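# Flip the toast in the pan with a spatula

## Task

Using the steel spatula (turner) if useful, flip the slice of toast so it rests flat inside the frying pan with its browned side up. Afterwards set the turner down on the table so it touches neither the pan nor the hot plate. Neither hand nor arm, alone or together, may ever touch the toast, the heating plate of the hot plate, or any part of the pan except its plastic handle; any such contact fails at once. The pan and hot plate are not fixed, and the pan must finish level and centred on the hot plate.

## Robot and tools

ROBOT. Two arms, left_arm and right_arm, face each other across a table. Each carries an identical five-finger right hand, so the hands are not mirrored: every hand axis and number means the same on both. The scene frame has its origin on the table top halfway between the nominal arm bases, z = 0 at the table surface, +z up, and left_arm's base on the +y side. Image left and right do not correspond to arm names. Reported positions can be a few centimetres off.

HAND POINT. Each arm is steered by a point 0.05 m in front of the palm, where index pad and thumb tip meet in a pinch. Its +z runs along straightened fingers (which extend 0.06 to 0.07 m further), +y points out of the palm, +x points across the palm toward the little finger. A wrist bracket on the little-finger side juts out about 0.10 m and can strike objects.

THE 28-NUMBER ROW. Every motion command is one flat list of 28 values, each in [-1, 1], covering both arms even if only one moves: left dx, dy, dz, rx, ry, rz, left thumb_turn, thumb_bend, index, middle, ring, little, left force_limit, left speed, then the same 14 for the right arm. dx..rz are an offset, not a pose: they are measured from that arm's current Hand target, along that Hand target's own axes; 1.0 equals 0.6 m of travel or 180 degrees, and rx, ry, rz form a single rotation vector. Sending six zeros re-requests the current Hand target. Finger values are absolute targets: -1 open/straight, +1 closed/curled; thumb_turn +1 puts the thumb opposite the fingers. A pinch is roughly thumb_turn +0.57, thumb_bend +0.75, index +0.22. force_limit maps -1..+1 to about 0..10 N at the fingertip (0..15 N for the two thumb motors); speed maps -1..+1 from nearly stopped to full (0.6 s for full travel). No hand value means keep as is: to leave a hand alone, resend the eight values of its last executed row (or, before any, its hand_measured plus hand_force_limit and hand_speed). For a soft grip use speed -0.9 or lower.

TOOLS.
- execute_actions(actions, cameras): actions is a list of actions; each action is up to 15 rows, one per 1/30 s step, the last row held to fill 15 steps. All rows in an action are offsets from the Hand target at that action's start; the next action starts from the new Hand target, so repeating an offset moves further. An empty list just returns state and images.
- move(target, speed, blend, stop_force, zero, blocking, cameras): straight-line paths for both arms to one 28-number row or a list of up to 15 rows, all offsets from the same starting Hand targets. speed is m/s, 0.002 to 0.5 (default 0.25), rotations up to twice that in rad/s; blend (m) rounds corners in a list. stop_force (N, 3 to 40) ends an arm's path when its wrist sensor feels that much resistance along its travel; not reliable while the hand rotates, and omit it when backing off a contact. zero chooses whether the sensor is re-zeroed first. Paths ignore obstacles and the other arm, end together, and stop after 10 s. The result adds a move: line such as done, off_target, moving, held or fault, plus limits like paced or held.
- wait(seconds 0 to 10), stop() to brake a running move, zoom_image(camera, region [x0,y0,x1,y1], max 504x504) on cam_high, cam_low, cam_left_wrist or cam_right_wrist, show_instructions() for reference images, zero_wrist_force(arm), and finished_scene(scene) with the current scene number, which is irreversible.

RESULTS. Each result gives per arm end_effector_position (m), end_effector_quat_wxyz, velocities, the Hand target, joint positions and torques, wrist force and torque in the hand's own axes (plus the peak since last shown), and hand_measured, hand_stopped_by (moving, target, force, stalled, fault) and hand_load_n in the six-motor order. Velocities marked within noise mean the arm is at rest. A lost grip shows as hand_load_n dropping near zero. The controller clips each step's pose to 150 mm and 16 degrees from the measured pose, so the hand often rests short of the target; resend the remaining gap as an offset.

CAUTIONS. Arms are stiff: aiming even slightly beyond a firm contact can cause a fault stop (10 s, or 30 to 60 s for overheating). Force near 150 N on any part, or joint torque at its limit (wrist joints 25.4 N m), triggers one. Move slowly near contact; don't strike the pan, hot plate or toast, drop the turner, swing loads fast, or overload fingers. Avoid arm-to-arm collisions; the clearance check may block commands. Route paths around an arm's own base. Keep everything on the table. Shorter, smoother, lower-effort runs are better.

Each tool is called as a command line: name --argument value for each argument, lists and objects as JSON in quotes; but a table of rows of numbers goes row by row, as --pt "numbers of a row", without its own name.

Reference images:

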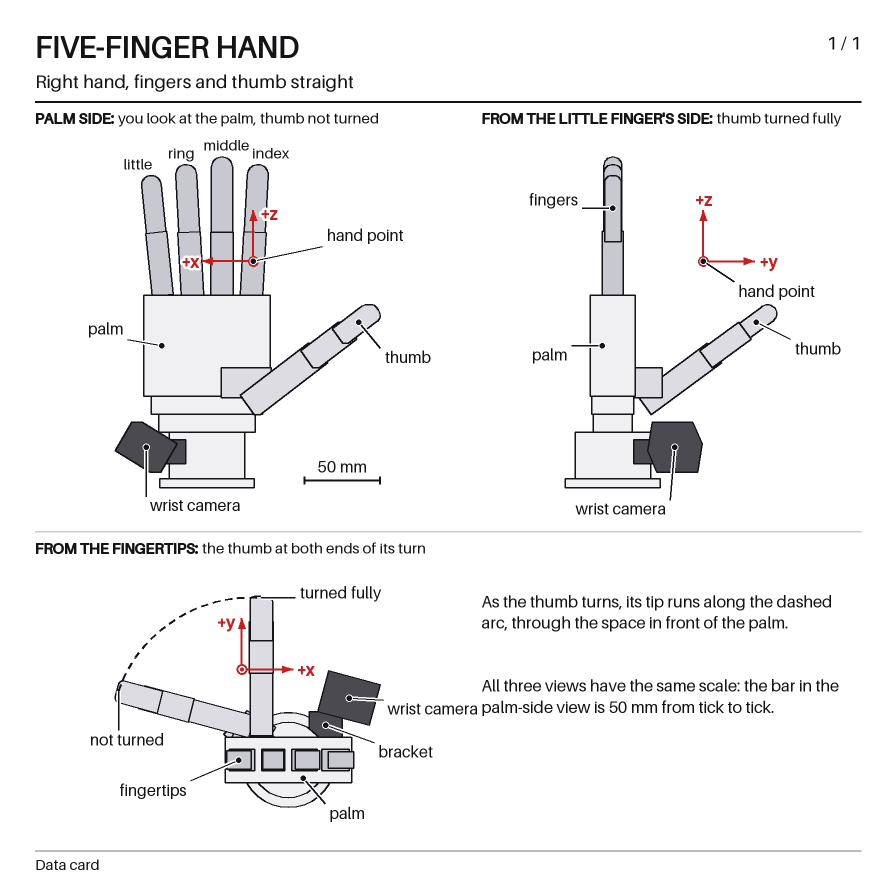

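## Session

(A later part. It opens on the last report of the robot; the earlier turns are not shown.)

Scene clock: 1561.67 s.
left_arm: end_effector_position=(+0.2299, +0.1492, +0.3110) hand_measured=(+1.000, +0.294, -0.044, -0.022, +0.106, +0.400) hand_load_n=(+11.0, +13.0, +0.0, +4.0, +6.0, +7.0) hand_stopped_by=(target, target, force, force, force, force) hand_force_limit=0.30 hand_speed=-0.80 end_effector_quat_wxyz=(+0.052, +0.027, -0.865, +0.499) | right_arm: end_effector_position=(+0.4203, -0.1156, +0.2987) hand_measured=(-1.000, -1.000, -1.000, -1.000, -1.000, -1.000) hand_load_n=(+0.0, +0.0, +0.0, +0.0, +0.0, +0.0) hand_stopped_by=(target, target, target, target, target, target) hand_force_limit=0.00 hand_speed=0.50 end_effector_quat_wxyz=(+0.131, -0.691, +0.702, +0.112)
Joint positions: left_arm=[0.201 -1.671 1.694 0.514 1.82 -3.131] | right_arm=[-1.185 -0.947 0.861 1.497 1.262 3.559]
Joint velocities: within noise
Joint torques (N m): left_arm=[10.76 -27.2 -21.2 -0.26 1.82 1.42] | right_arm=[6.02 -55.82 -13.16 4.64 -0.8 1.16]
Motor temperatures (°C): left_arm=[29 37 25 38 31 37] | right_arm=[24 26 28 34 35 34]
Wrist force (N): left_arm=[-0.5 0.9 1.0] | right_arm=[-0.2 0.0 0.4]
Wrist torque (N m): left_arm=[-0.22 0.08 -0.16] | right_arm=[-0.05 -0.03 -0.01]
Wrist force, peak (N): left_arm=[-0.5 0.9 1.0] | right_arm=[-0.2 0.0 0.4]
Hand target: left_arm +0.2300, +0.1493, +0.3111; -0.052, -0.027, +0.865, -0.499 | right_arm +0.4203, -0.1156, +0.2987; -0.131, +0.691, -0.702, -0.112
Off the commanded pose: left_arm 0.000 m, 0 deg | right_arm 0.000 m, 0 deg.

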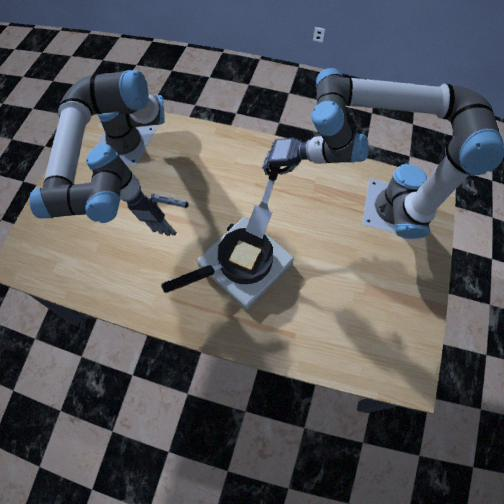

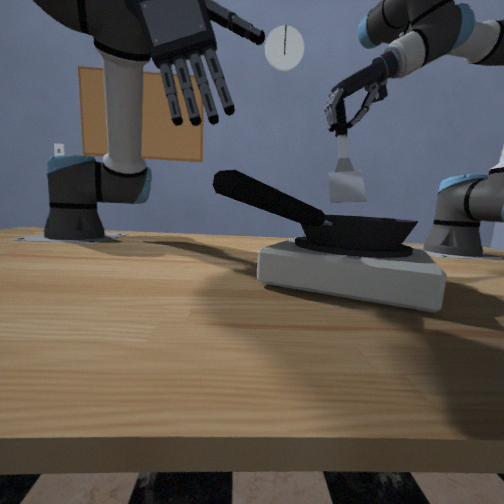

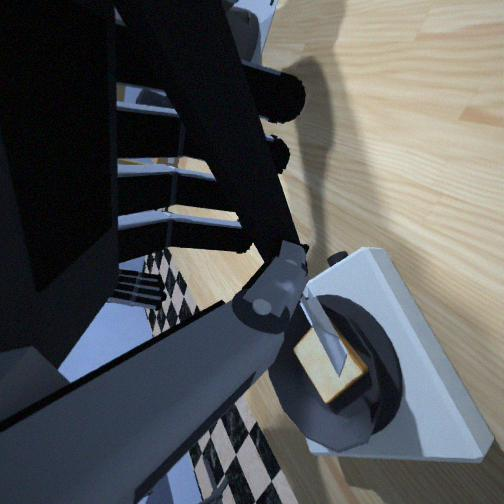

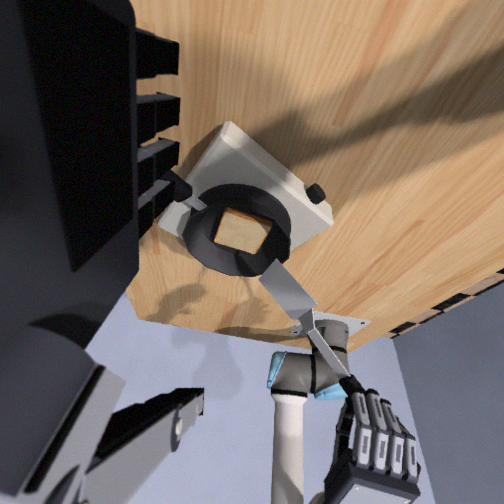

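move --target '[-0.0039,0.0287,0.0166,0,0,0,1,0.3,0.35,0.35,0.85,0.95,0.3,-0.8,0,0,0,0,0,0,-1,-1,-1,-1,-1,-1,0,0.5]' --speed 0.05 --stop_force 5

zoom_image --camera "cam_low" --region '[270, 150, 450, 300]'

zoom_image --camera "cam_right_wrist" --region '[170, 150, 350, 330]'

zoom_image --camera "cam_high" --region '[200, 190, 300, 300]'

Scene clock: 1603.27 s.
left_arm: end_effector_position=(+0.2300, +0.1493, +0.2910) hand_measured=(+1.000, +0.294, -0.044, -0.022, +0.106, +0.400) hand_load_n=(+11.0, +13.0, +0.0, +4.5, +6.0, +6.5) hand_stopped_by=(target, target, force, force, force, force) hand_force_limit=0.30 hand_speed=-0.80 end_effector_quat_wxyz=(+0.052, +0.027, -0.865, +0.499) | right_arm: end_effector_position=(+0.4203, -0.1156, +0.2987) hand_measured=(-1.000, -1.000, -1.000, -1.000, -1.000, -1.000) hand_load_n=(+0.0, -0.5, +0.0, +0.0, +0.0, +0.0) hand_stopped_by=(target, target, target, target, target, target) hand_force_limit=0.00 hand_speed=0.50 end_effector_quat_wxyz=(+0.131, -0.691, +0.702, +0.112)
Joint positions: left_arm=[0.201 -1.668 1.743 0.463 1.82 -3.13] | right_arm=[-1.185 -0.947 0.861 1.497 1.262 3.559]
Joint velocities: within noise
Joint torques (N m): left_arm=[6.84 -24.77 -26.73 -0.67 0.02 -0.4] | right_arm=[5.85 -55.61 -13.16 4.55 -1.39 0.66]
Motor temperatures (°C): left_arm=[29 37 25 38 31 37] | right_arm=[24 26 28 34 35 34]
Wrist force (N): left_arm=[-0.4 1.1 1.3] | right_arm=[-0.5 0.4 0.3]
Wrist torque (N m): left_arm=[-0.20 0.05 -0.12] | right_arm=[0.01 0.02 -0.02]
Wrist force, peak (N): left_arm=[-0.6 1.4 1.5] | right_arm=[-0.9 0.1 0.5]
Hand target: left_arm +0.2300, +0.1493, +0.2910; -0.052, -0.027, +0.865, -0.499 | right_arm +0.4203, -0.1156, +0.2987; -0.131, +0.691, -0.702, -0.112
Off the commanded pose: left_arm 0.000 m, 0 deg | right_arm 0.000 m, 0 deg.
move: done

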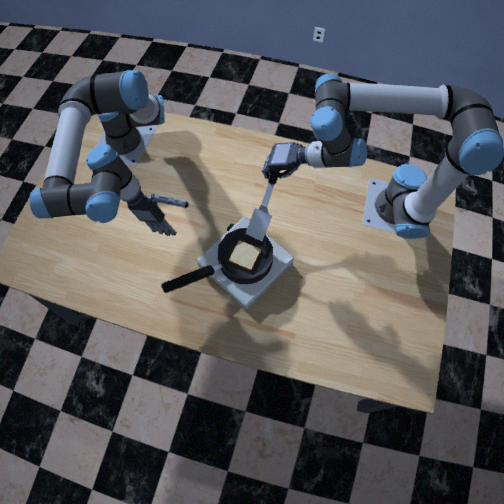

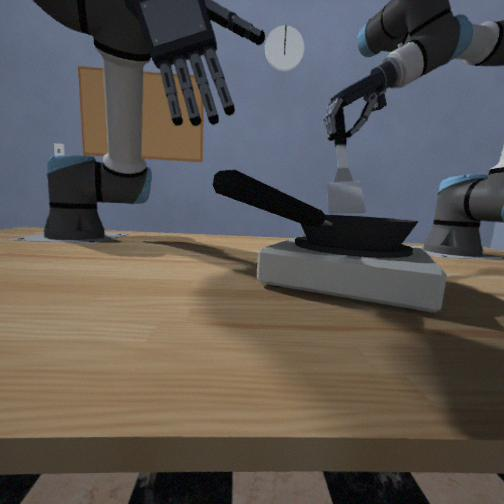

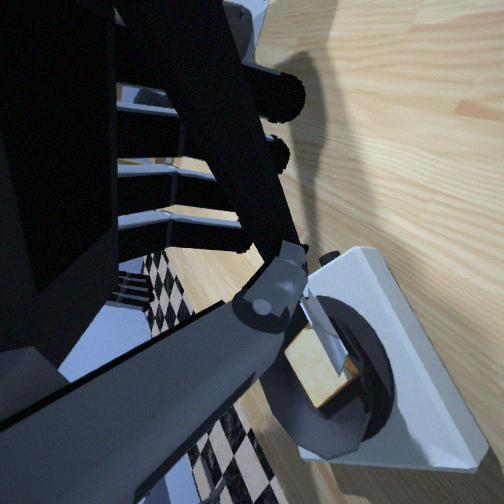

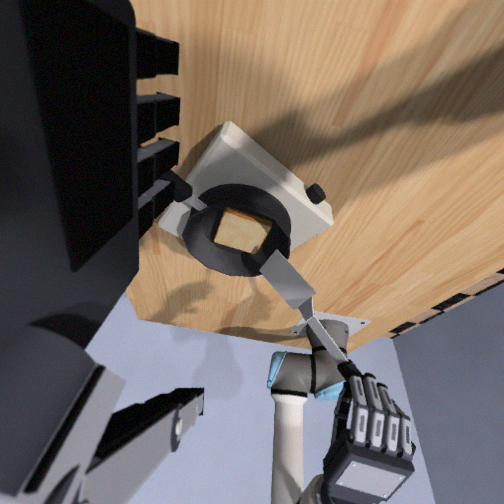

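Scaled by 2.800.

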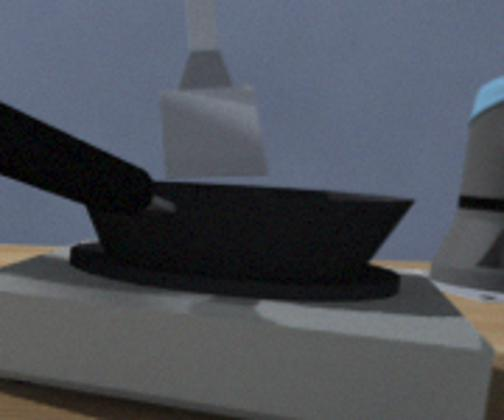

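Scaled by 2.800.

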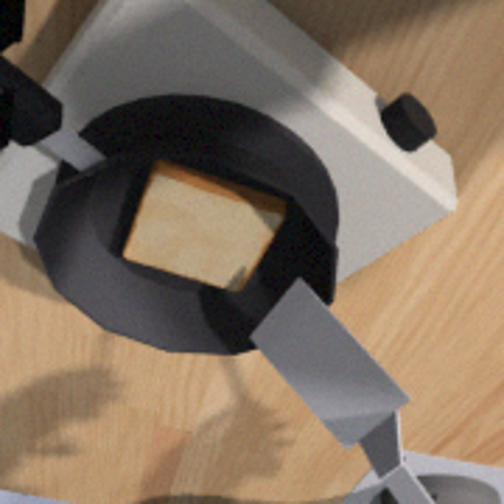

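Scaled by 4.582.

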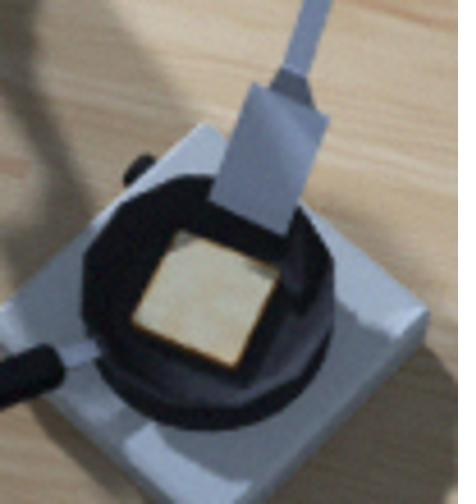

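move --target '[-0.0720,-0.0300,0.0178,-0.0146,0.0253,-0.0473,1,0.3,0.35,0.35,0.85,0.95,0.3,-0.8,0,0,0,0,0,0,-1,-1,-1,-1,-1,-1,0,0.5]' --speed 0.06

zoom_image --camera "cam_low" --region '[270, 150, 450, 300]'

zoom_image --camera "cam_right_wrist" --region '[170, 150, 350, 330]'

zoom_image --camera "cam_high" --region '[200, 190, 300, 300]'

Scene clock: 1628.53 s.
left_arm: end_effector_position=(+0.2741, +0.1308, +0.2961) hand_measured=(+1.000, +0.294, -0.044, -0.022, +0.106, +0.400) hand_load_n=(+11.0, +13.0, +0.0, +4.5, +6.0, +6.5) hand_stopped_by=(target, target, force, force, force, force) hand_force_limit=0.30 hand_speed=-0.80 end_effector_quat_wxyz=(+0.124, +0.070, -0.869, +0.475) | right_arm: end_effector_position=(+0.4203, -0.1156, +0.2987) hand_measured=(-1.000, -1.000, -1.000, -1.000, -1.000, -1.000) hand_load_n=(+0.0, +0.0, +0.0, +0.0, +0.0, +0.0) hand_stopped_by=(target, target, target, target, target, target) hand_force_limit=0.00 hand_speed=0.50 end_effector_quat_wxyz=(+0.131, -0.691, +0.702, +0.112)
Joint positions: left_arm=[0.389 -1.478 1.533 0.572 2.057 -3.151] | right_arm=[-1.185 -0.947 0.861 1.497 1.262 3.559]
Joint velocities: within noise
Joint torques (N m): left_arm=[-14.38 -34.25 -16.38 -2.04 -1.52 1.99] | right_arm=[5.57 -55.87 -13.27 4.61 -2.19 0.17]
Motor temperatures (°C): left_arm=[29 37 25 38 31 37] | right_arm=[24 26 28 34 35 34]
Wrist force (N): left_arm=[-0.7 1.1 1.0] | right_arm=[-0.5 0.4 0.5]
Wrist torque (N m): left_arm=[-0.16 0.03 -0.10] | right_arm=[-0.01 0.02 -0.02]
Wrist force, peak (N): left_arm=[-0.4 1.5 1.3] | right_arm=[-0.8 0.3 0.7]
Hand target: left_arm +0.2740, +0.1308, +0.2962; -0.124, -0.070, +0.869, -0.475 | right_arm +0.4203, -0.1156, +0.2987; -0.131, +0.691, -0.702, -0.112
Off the commanded pose: left_arm 0.000 m, 0 deg | right_arm 0.000 m, 0 deg.
move: done

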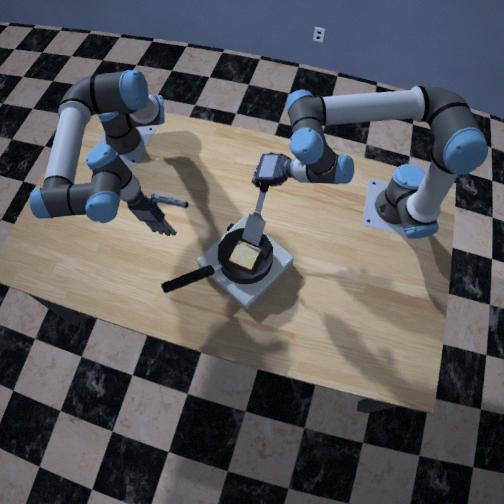

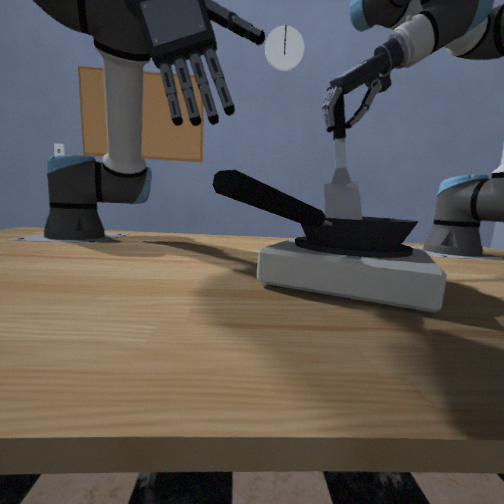

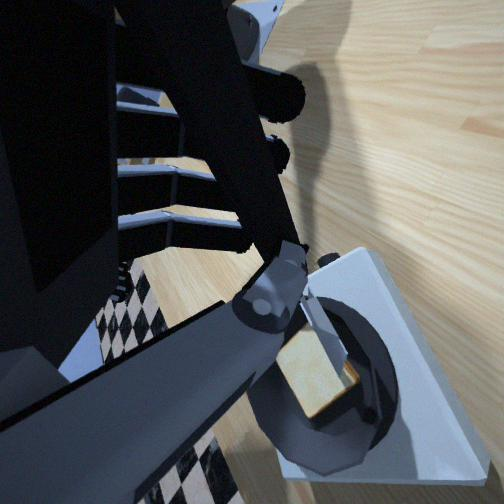

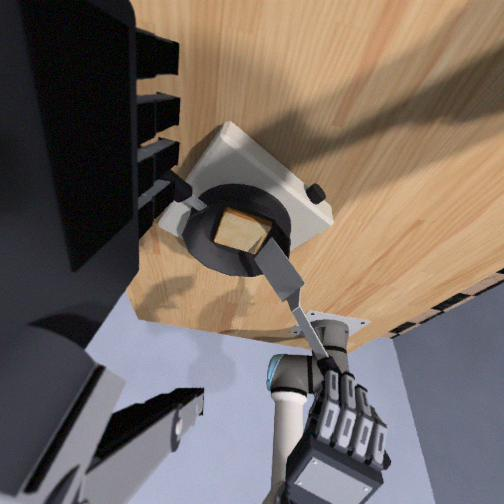

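Scaled by 2.800.

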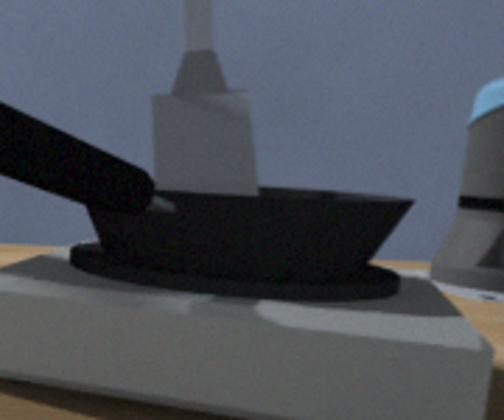

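Scaled by 2.800.

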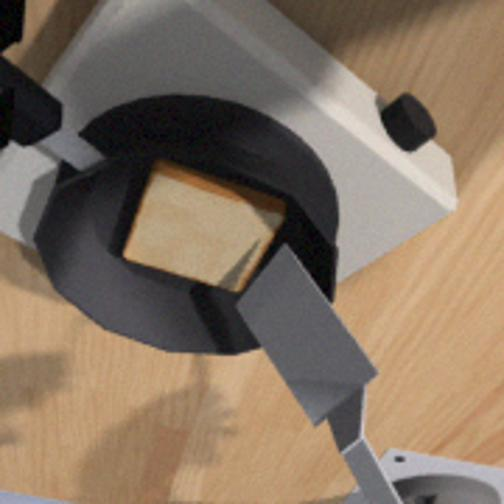

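Scaled by 4.582.

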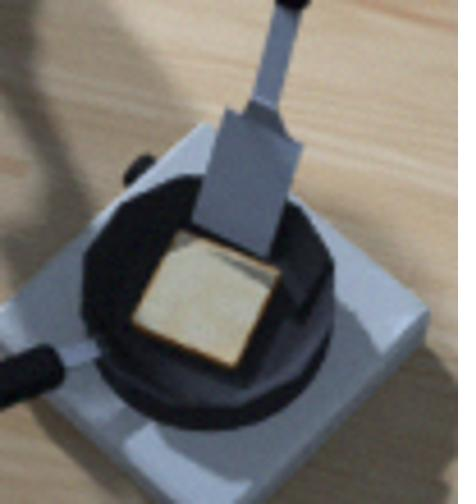

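move --target '[-0.0212,0.0606,0.0390,0,0,0,1,0.3,0.35,0.35,0.85,0.95,0.3,-0.8,0,0,0,0,0,0,-1,-1,-1,-1,-1,-1,0,0.5]' --speed 0.02 --stop_force 3

zoom_image --camera "cam_low" --region '[270, 150, 450, 300]'

zoom_image --camera "cam_right_wrist" --region '[170, 150, 350, 330]'

zoom_image --camera "cam_high" --region '[200, 190, 300, 300]'

Scene clock: 1652.13 s.
left_arm: end_effector_position=(+0.2740, +0.1308, +0.2672) hand_measured=(+1.000, +0.294, -0.044, -0.022, +0.106, +0.400) hand_load_n=(+9.5, +13.0, +0.0, +5.5, +3.5, +3.5) hand_stopped_by=(target, target, force, force, force, force) hand_force_limit=0.30 hand_speed=-0.80 end_effector_quat_wxyz=(+0.124, +0.070, -0.869, +0.475) | right_arm: end_effector_position=(+0.4203, -0.1156, +0.2987) hand_measured=(-1.000, -1.000, -1.000, -1.000, -1.000, -1.000) hand_load_n=(+0.0, +0.0, +0.0, +0.0, +0.0, +0.0) hand_stopped_by=(target, target, target, target, target, target) hand_force_limit=0.00 hand_speed=0.50 end_effector_quat_wxyz=(+0.131, -0.691, +0.702, +0.112)
Joint positions: left_arm=[0.389 -1.471 1.6 0.498 2.057 -3.15] | right_arm=[-1.185 -0.947 0.861 1.497 1.262 3.559]
Joint velocities: within noise
Joint torques (N m): left_arm=[-6.77 -33.34 -14.77 -1.43 1.07 1.22] | right_arm=[5.09 -55.1 -13.14 4.44 -2.16 -0.39]
Motor temperatures (°C): left_arm=[29 37 25 38 31 37] | right_arm=[24 26 28 34 35 34]
Wrist force (N): left_arm=[-1.8 1.1 0.5] | right_arm=[-0.3 0.2 0.7]
Wrist torque (N m): left_arm=[-0.13 -0.14 0.04] | right_arm=[-0.03 -0.03 -0.02]
Wrist force, peak (N): left_arm=[-2.2 0.8 0.7] | right_arm=[-0.6 0.4 0.8]
Hand target: left_arm +0.2740, +0.1308, +0.2672; -0.124, -0.070, +0.869, -0.475 (not the last commanded pose) | right_arm +0.4203, -0.1156, +0.2987; -0.131, +0.691, -0.702, -0.112
Off the commanded pose: left_arm 0.016 m, 0 deg | right_arm 0.000 m, 0 deg.
move: contact (left_arm)

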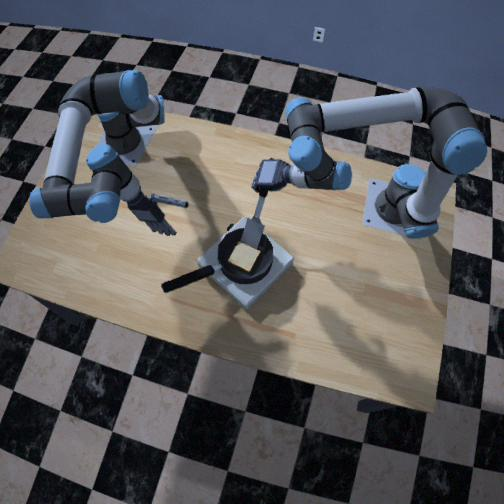

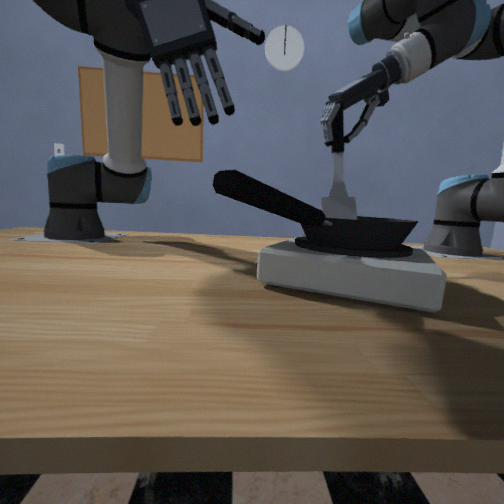

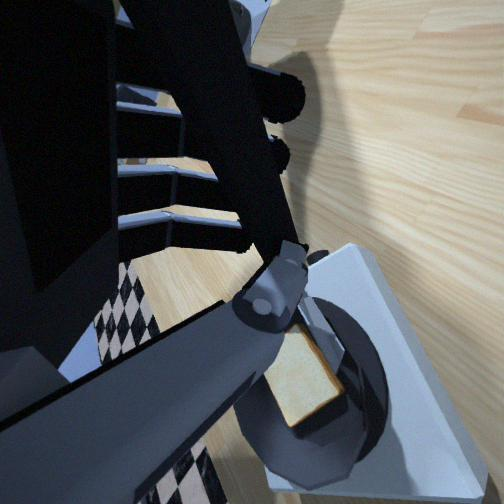

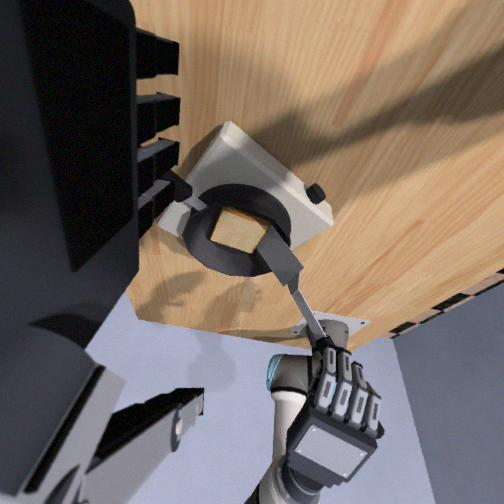

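Scaled by 2.800.

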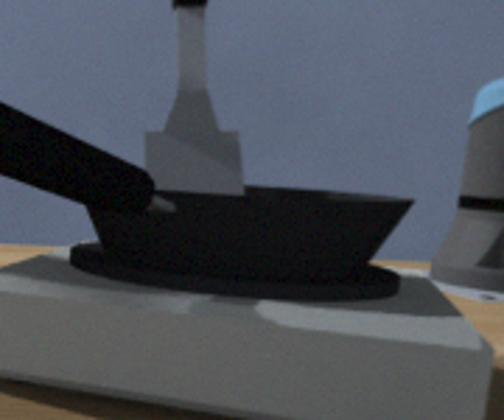

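Scaled by 2.800.

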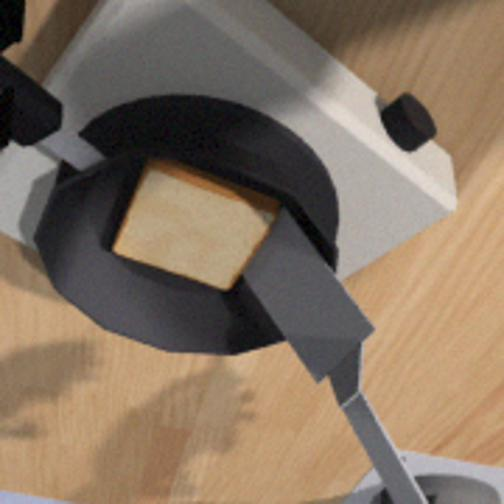

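Scaled by 4.582.

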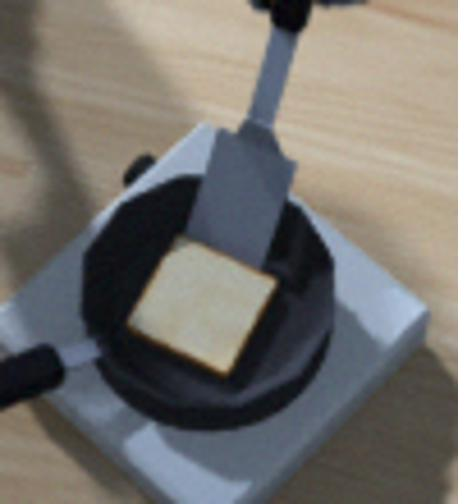

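move --target '[-0.0263,-0.0107,0.0024,0,0,0,1,0.3,0.35,0.35,0.85,0.95,0.3,-0.8,0,0,0,0,0,0,-1,-1,-1,-1,-1,-1,0,0.5]' --speed 0.02 --stop_force 4

zoom_image --camera "cam_right_wrist" --region '[170, 150, 350, 330]'

zoom_image --camera "cam_high" --region '[200, 190, 300, 300]'

Scene clock: 1683.87 s.
left_arm: end_effector_position=(+0.2905, +0.1261, +0.2672) hand_measured=(+1.000, +0.294, -0.044, -0.022, +0.106, +0.400) hand_load_n=(+9.5, +13.5, +0.0, +6.0, +3.0, +2.5) hand_stopped_by=(target, target, force, force, force, force) hand_force_limit=0.30 hand_speed=-0.80 end_effector_quat_wxyz=(+0.124, +0.070, -0.869, +0.475) | right_arm: end_effector_position=(+0.4203, -0.1156, +0.2987) hand_measured=(-1.000, -1.000, -1.000, -1.000, -1.000, -1.000) hand_load_n=(+0.0, +0.0, +0.0, +0.0, +0.0, +0.0) hand_stopped_by=(target, target, target, target, target, target) hand_force_limit=0.00 hand_speed=0.50 end_effector_quat_wxyz=(+0.131, -0.691, +0.702, +0.112)
Joint positions: left_arm=[0.424 -1.433 1.558 0.513 2.085 -3.127] | right_arm=[-1.185 -0.947 0.861 1.497 1.262 3.559]
Joint velocities: within noise
Joint torques (N m): left_arm=[-13.65 -36.5 -14.57 -1.3 -1.15 -1.76] | right_arm=[4.83 -54.88 -13.31 4.52 -2.21 -1.01]
Motor temperatures (°C): left_arm=[29 37 25 38 31 37] | right_arm=[24 26 28 34 35 34]
Wrist force (N): left_arm=[-0.5 0.3 0.5] | right_arm=[-0.4 0.2 0.7]
Wrist torque (N m): left_arm=[-0.10 0.02 -0.03] | right_arm=[-0.05 0.00 -0.02]
Wrist force, peak (N): left_arm=[-1.9 1.0 0.7] | right_arm=[-0.9 0.6 0.5]
Hand target: left_arm +0.2905, +0.1261, +0.2672; -0.124, -0.070, +0.869, -0.475 | right_arm +0.4203, -0.1156, +0.2987; -0.131, +0.691, -0.702, -0.112
Off the commanded pose: left_arm 0.000 m, 0 deg | right_arm 0.000 m, 0 deg.
move: done

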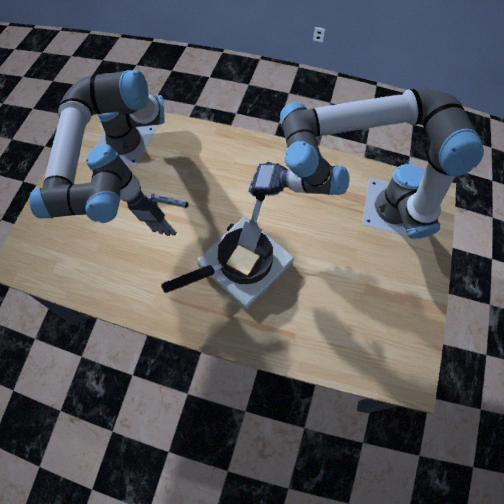

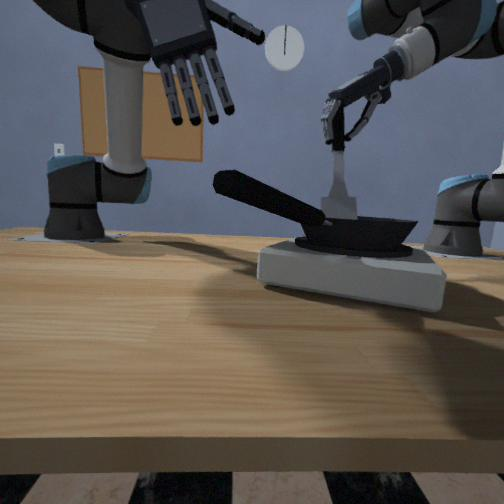

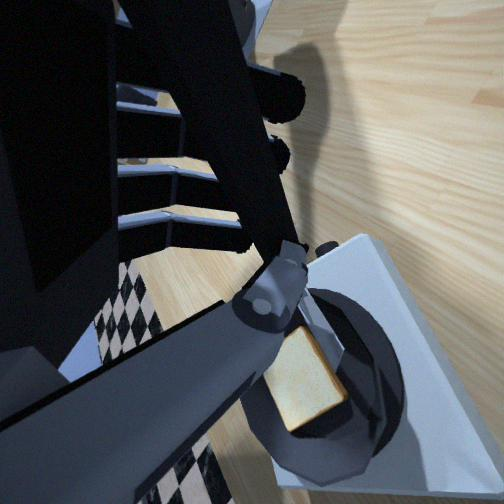

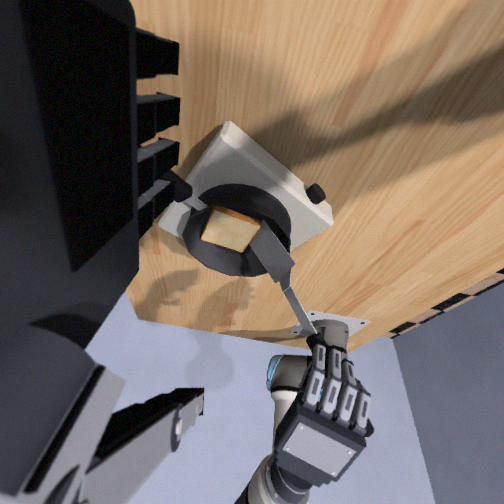

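Scaled by 2.800.

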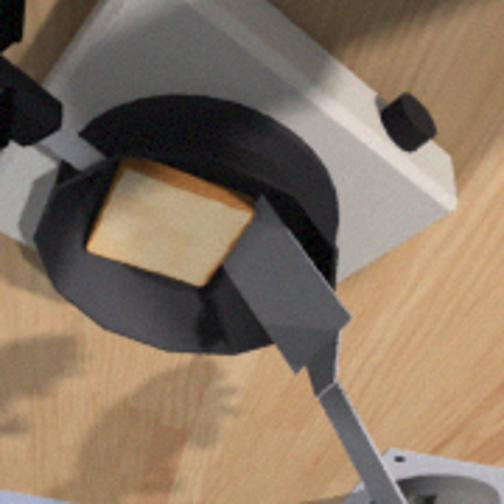

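Scaled by 4.582.

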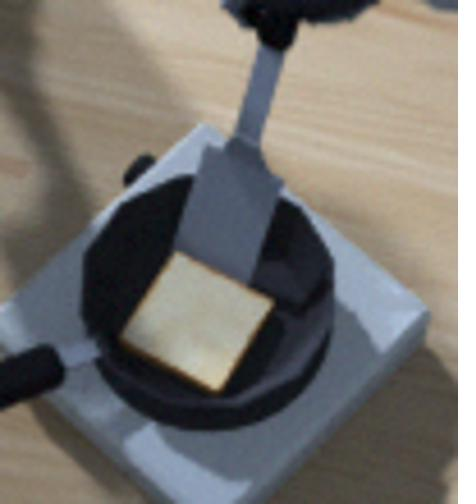

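move --target '[-0.0232,-0.0094,0.0021,0,0,0,1,0.3,0.35,0.35,0.85,0.95,0.3,-0.8,0,0,0,0,0,0,-1,-1,-1,-1,-1,-1,0,0.5]' --speed 0.02 --stop_force 4

zoom_image --camera "cam_right_wrist" --region '[170, 150, 350, 330]'

zoom_image --camera "cam_high" --region '[200, 190, 300, 300]'

Scene clock: 1696.47 s.
left_arm: end_effector_position=(+0.3050, +0.1221, +0.2672) hand_measured=(+1.000, +0.294, -0.044, -0.022, +0.106, +0.400) hand_load_n=(+10.0, +13.0, +0.0, +6.0, +3.0, +2.0) hand_stopped_by=(target, target, force, force, force, force) hand_force_limit=0.30 hand_speed=-0.80 end_effector_quat_wxyz=(+0.124, +0.070, -0.869, +0.475) | right_arm: end_effector_position=(+0.4203, -0.1156, +0.2987) hand_measured=(-1.000, -1.000, -1.000, -1.000, -1.000, -1.000) hand_load_n=(+0.0, +0.0, +0.0, +0.0, +0.0, +0.0) hand_stopped_by=(target, target, target, target, target, target) hand_force_limit=0.00 hand_speed=0.50 end_effector_quat_wxyz=(+0.131, -0.691, +0.702, +0.112)
Joint positions: left_arm=[0.452 -1.398 1.52 0.527 2.108 -3.107] | right_arm=[-1.185 -0.947 0.861 1.497 1.262 3.559]
Joint velocities: within noise
Joint torques (N m): left_arm=[-13.02 -36.87 -14.32 -1.37 -1.15 -1.96] | right_arm=[4.1 -55.49 -12.84 4.48 -2.13 -1.47]
Motor temperatures (°C): left_arm=[29 37 25 38 31 37] | right_arm=[24 26 28 34 35 34]
Wrist force (N): left_arm=[-0.2 0.2 0.5] | right_arm=[-0.4 0.0 0.6]
Wrist torque (N m): left_arm=[-0.10 -0.04 0.00] | right_arm=[-0.07 -0.01 -0.02]
Wrist force, peak (N): left_arm=[1.3 -0.9 -0.6] | right_arm=[-1.0 0.5 0.7]
Hand target: left_arm +0.3050, +0.1221, +0.2672; -0.124, -0.070, +0.869, -0.475 | right_arm +0.4203, -0.1156, +0.2987; -0.131, +0.691, -0.702, -0.112
Off the commanded pose: left_arm 0.000 m, 0 deg | right_arm 0.000 m, 0 deg.
move: done

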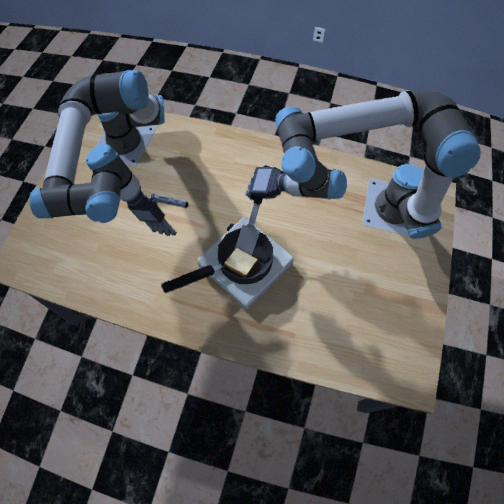

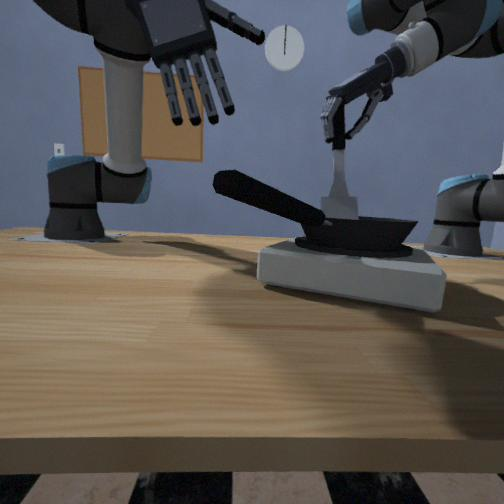

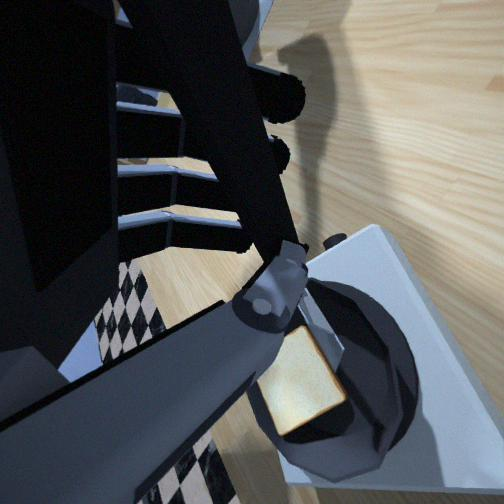

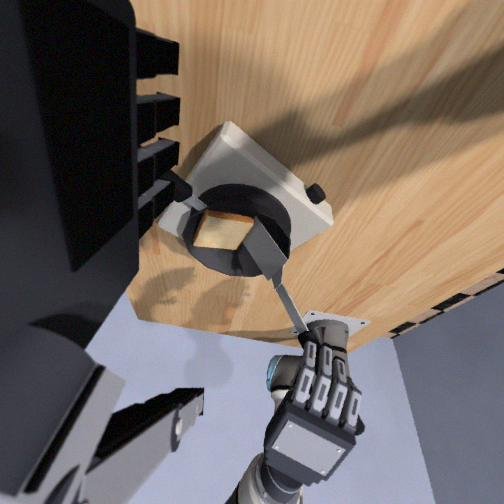

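Scaled by 2.800.

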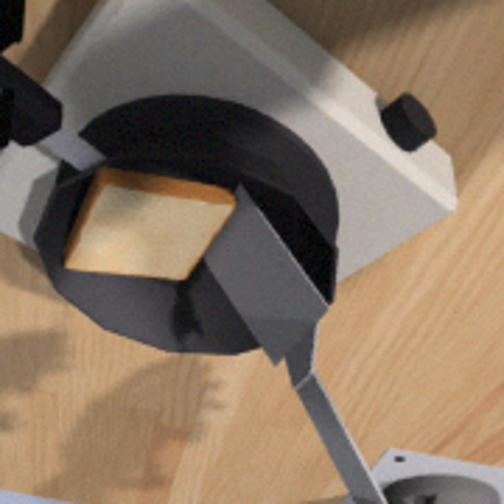

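Scaled by 4.582.

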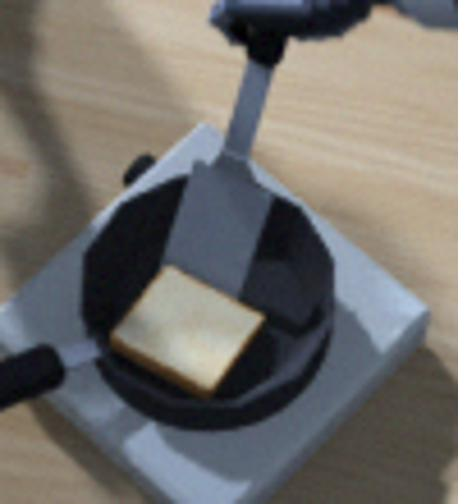

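move --target '[-0.0232,-0.0094,0.0021,0,0,0,1,0.3,0.35,0.35,0.85,0.95,0.3,-0.8,0,0,0,0,0,0,-1,-1,-1,-1,-1,-1,0,0.5]' --speed 0.02 --stop_force 4

zoom_image --camera "cam_right_wrist" --region '[170, 150, 350, 330]'

zoom_image --camera "cam_high" --region '[200, 190, 300, 300]'

Scene clock: 1732.70 s.
left_arm: end_effector_position=(+0.3195, +0.1181, +0.2672) hand_measured=(+1.000, +0.294, -0.044, -0.022, +0.106, +0.400) hand_load_n=(+10.0, +13.0, +0.0, +6.0, +3.0, +2.0) hand_stopped_by=(target, target, force, force, force, force) hand_force_limit=0.30 hand_speed=-0.80 end_effector_quat_wxyz=(+0.124, +0.070, -0.869, +0.475) | right_arm: end_effector_position=(+0.4203, -0.1156, +0.2987) hand_measured=(-1.000, -1.000, -1.000, -1.000, -1.000, -1.000) hand_load_n=(+0.0, +0.0, +0.0, +0.0, +0.0, +0.0) hand_stopped_by=(target, target, target, target, target, target) hand_force_limit=0.00 hand_speed=0.50 end_effector_quat_wxyz=(+0.131, -0.691, +0.702, +0.112)
Joint positions: left_arm=[0.479 -1.364 1.48 0.542 2.129 -3.088] | right_arm=[-1.185 -0.947 0.861 1.497 1.262 3.559]
Joint velocities: within noise
Joint torques (N m): left_arm=[-14.15 -37.82 -15.79 -1.19 -1.18 -1.7] | right_arm=[3.12 -55.25 -13.67 4.46 -2.11 -1.59]
Motor temperatures (°C): left_arm=[29 37 25 38 31 37] | right_arm=[24 26 28 34 35 34]
Wrist force (N): left_arm=[-0.3 0.2 0.9] | right_arm=[-0.3 0.3 0.5]
Wrist torque (N m): left_arm=[-0.09 -0.03 0.02] | right_arm=[-0.02 -0.02 -0.01]
Wrist force, peak (N): left_arm=[1.7 -0.8 -0.8] | right_arm=[-0.6 0.3 0.7]
Hand target: left_arm +0.3195, +0.1181, +0.2672; -0.124, -0.070, +0.869, -0.475 | right_arm +0.4203, -0.1156, +0.2987; -0.131, +0.691, -0.702, -0.112
Off the commanded pose: left_arm 0.000 m, 0 deg | right_arm 0.000 m, 0 deg.
move: done

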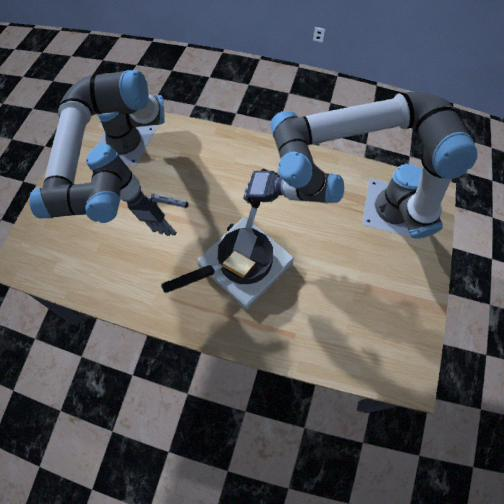

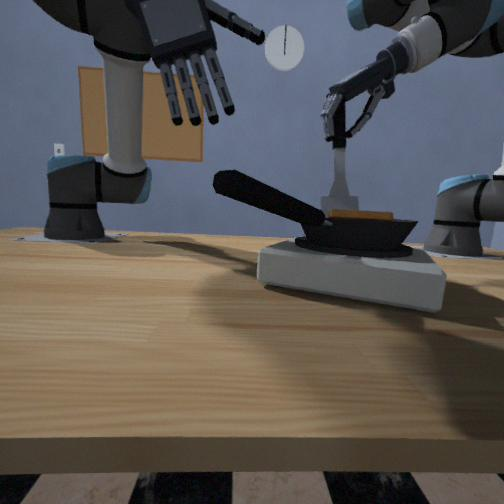

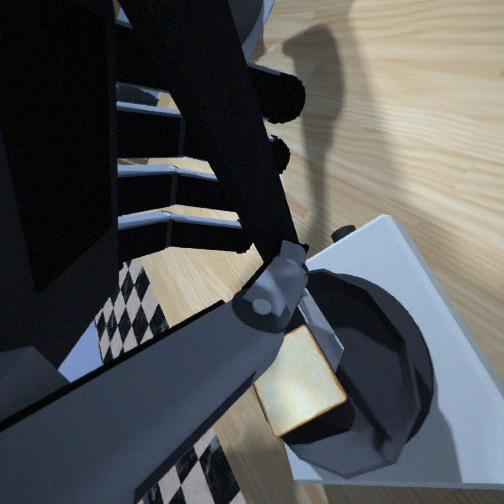

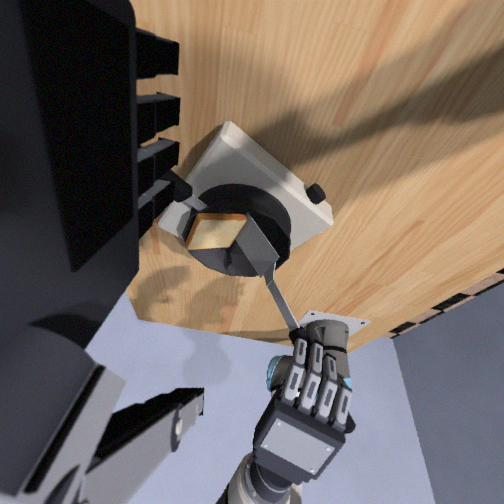

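Scaled by 2.800.

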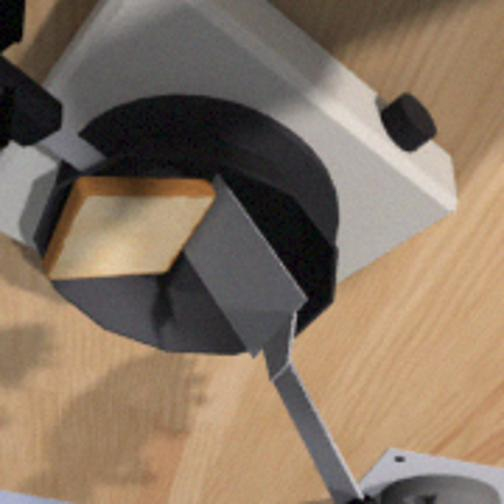

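Scaled by 4.582.

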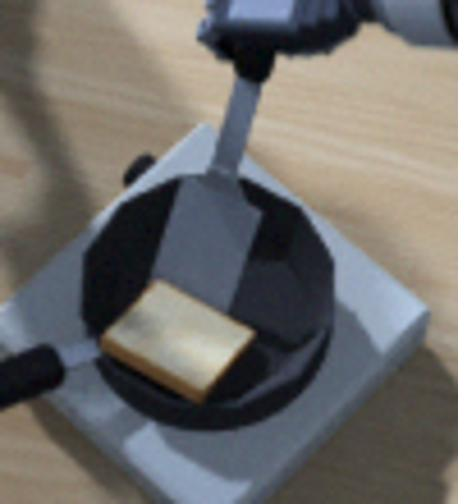

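move --target '[-0.0240,-0.0054,0.0001,0,0,0,1,0.3,0.35,0.35,0.85,0.95,0.3,-0.8,0,0,0,0,0,0,-1,-1,-1,-1,-1,-1,0,0.5]' --speed 0.02 --stop_force 4

zoom_image --camera "cam_right_wrist" --region '[170, 150, 350, 330]'

zoom_image --camera "cam_high" --region '[200, 190, 300, 300]'

zoom_image --camera "cam_low" --region '[270, 150, 450, 300]'

Scene clock: 1748.80 s.
left_arm: end_effector_position=(+0.3341, +0.1163, +0.2657) hand_measured=(+1.000, +0.294, -0.044, -0.022, +0.106, +0.400) hand_load_n=(+9.0, +12.5, +0.0, +7.0, +2.0, +1.5) hand_stopped_by=(target, target, force, force, force, force) hand_force_limit=0.30 hand_speed=-0.80 end_effector_quat_wxyz=(+0.124, +0.070, -0.869, +0.475) | right_arm: end_effector_position=(+0.4203, -0.1156, +0.2987) hand_measured=(-1.000, -1.000, -1.000, -1.000, -1.000, -1.000) hand_load_n=(+0.0, -0.5, +0.0, +0.0, +0.0, +0.0) hand_stopped_by=(target, target, target, target, target, target) hand_force_limit=0.00 hand_speed=0.50 end_effector_quat_wxyz=(+0.131, -0.691, +0.702, +0.112)
Joint positions: left_arm=[0.507 -1.332 1.446 0.556 2.152 -3.068] | right_arm=[-1.185 -0.947 0.861 1.497 1.262 3.559]
Joint velocities: within noise
Joint torques (N m): left_arm=[-13.31 -37.61 -12.75 -1.1 -1.33 -2.04] | right_arm=[3.2 -55.06 -13.55 4.48 -2.1 -1.69]
Motor temperatures (°C): left_arm=[29 37 25 38 31 37] | right_arm=[24 26 28 34 35 34]
Wrist force (N): left_arm=[0.8 -1.4 -0.1] | right_arm=[-0.4 0.2 0.5]
Wrist torque (N m): left_arm=[-0.06 -0.04 0.09] | right_arm=[-0.03 -0.01 -0.01]
Wrist force, peak (N): left_arm=[2.4 -2.3 -1.4] | right_arm=[-0.6 0.0 0.8]
Hand target: left_arm +0.3341, +0.1163, +0.2657; -0.124, -0.070, +0.869, -0.475 | right_arm +0.4203, -0.1156, +0.2987; -0.131, +0.691, -0.702, -0.112
Off the commanded pose: left_arm 0.000 m, 0 deg | right_arm 0.000 m, 0 deg.
move: done

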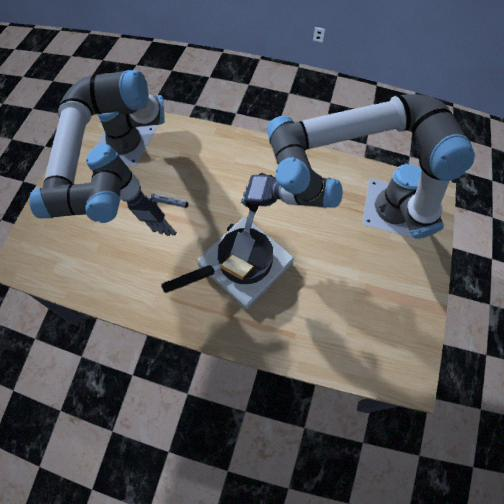

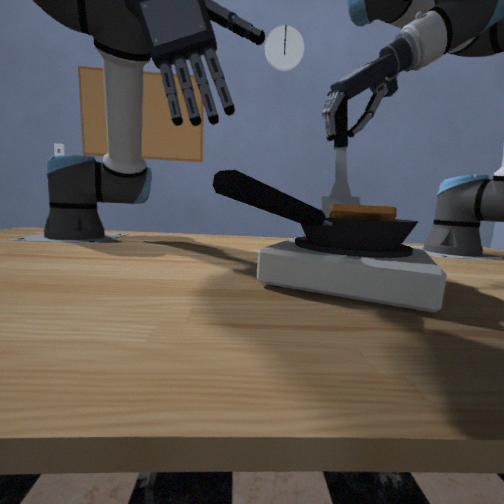

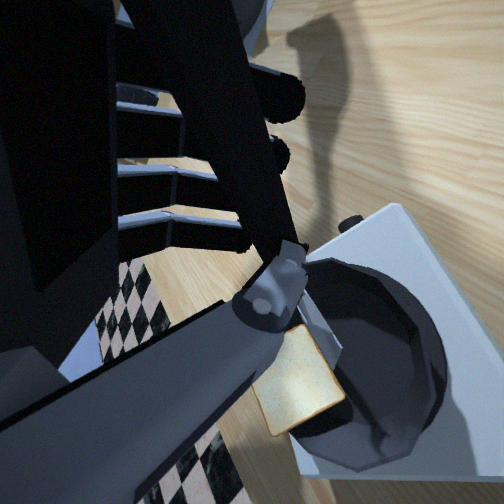

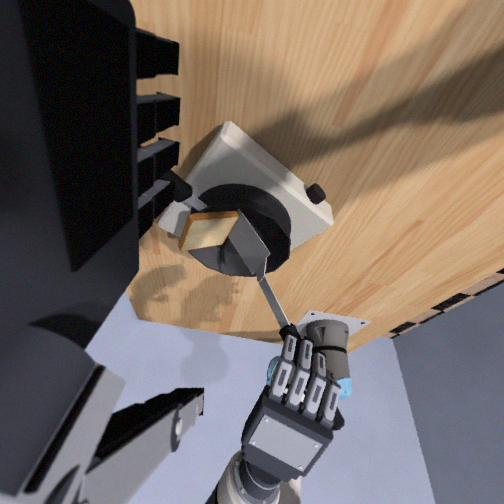

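Scaled by 2.800.

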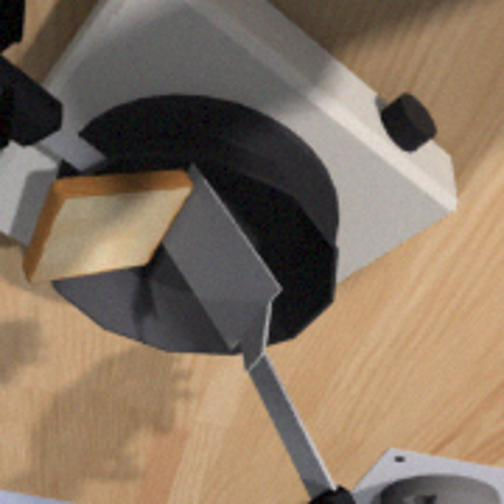

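Scaled by 4.582.

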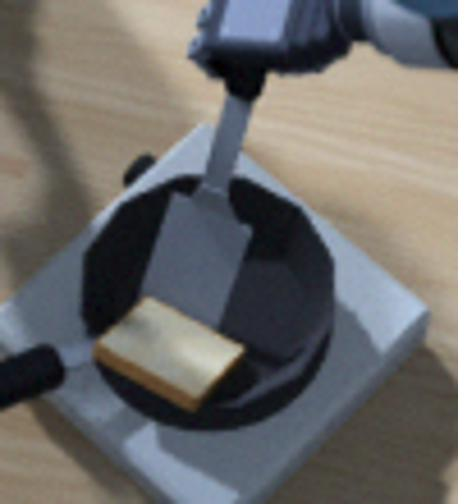

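Scaled by 2.800.

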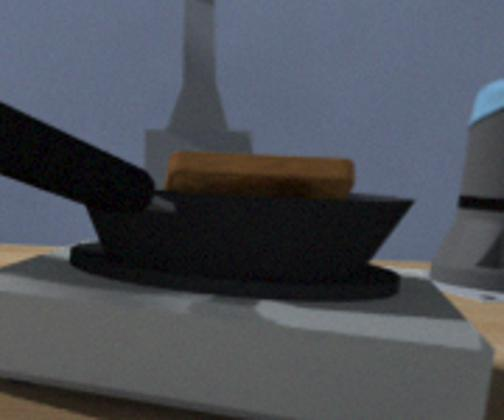

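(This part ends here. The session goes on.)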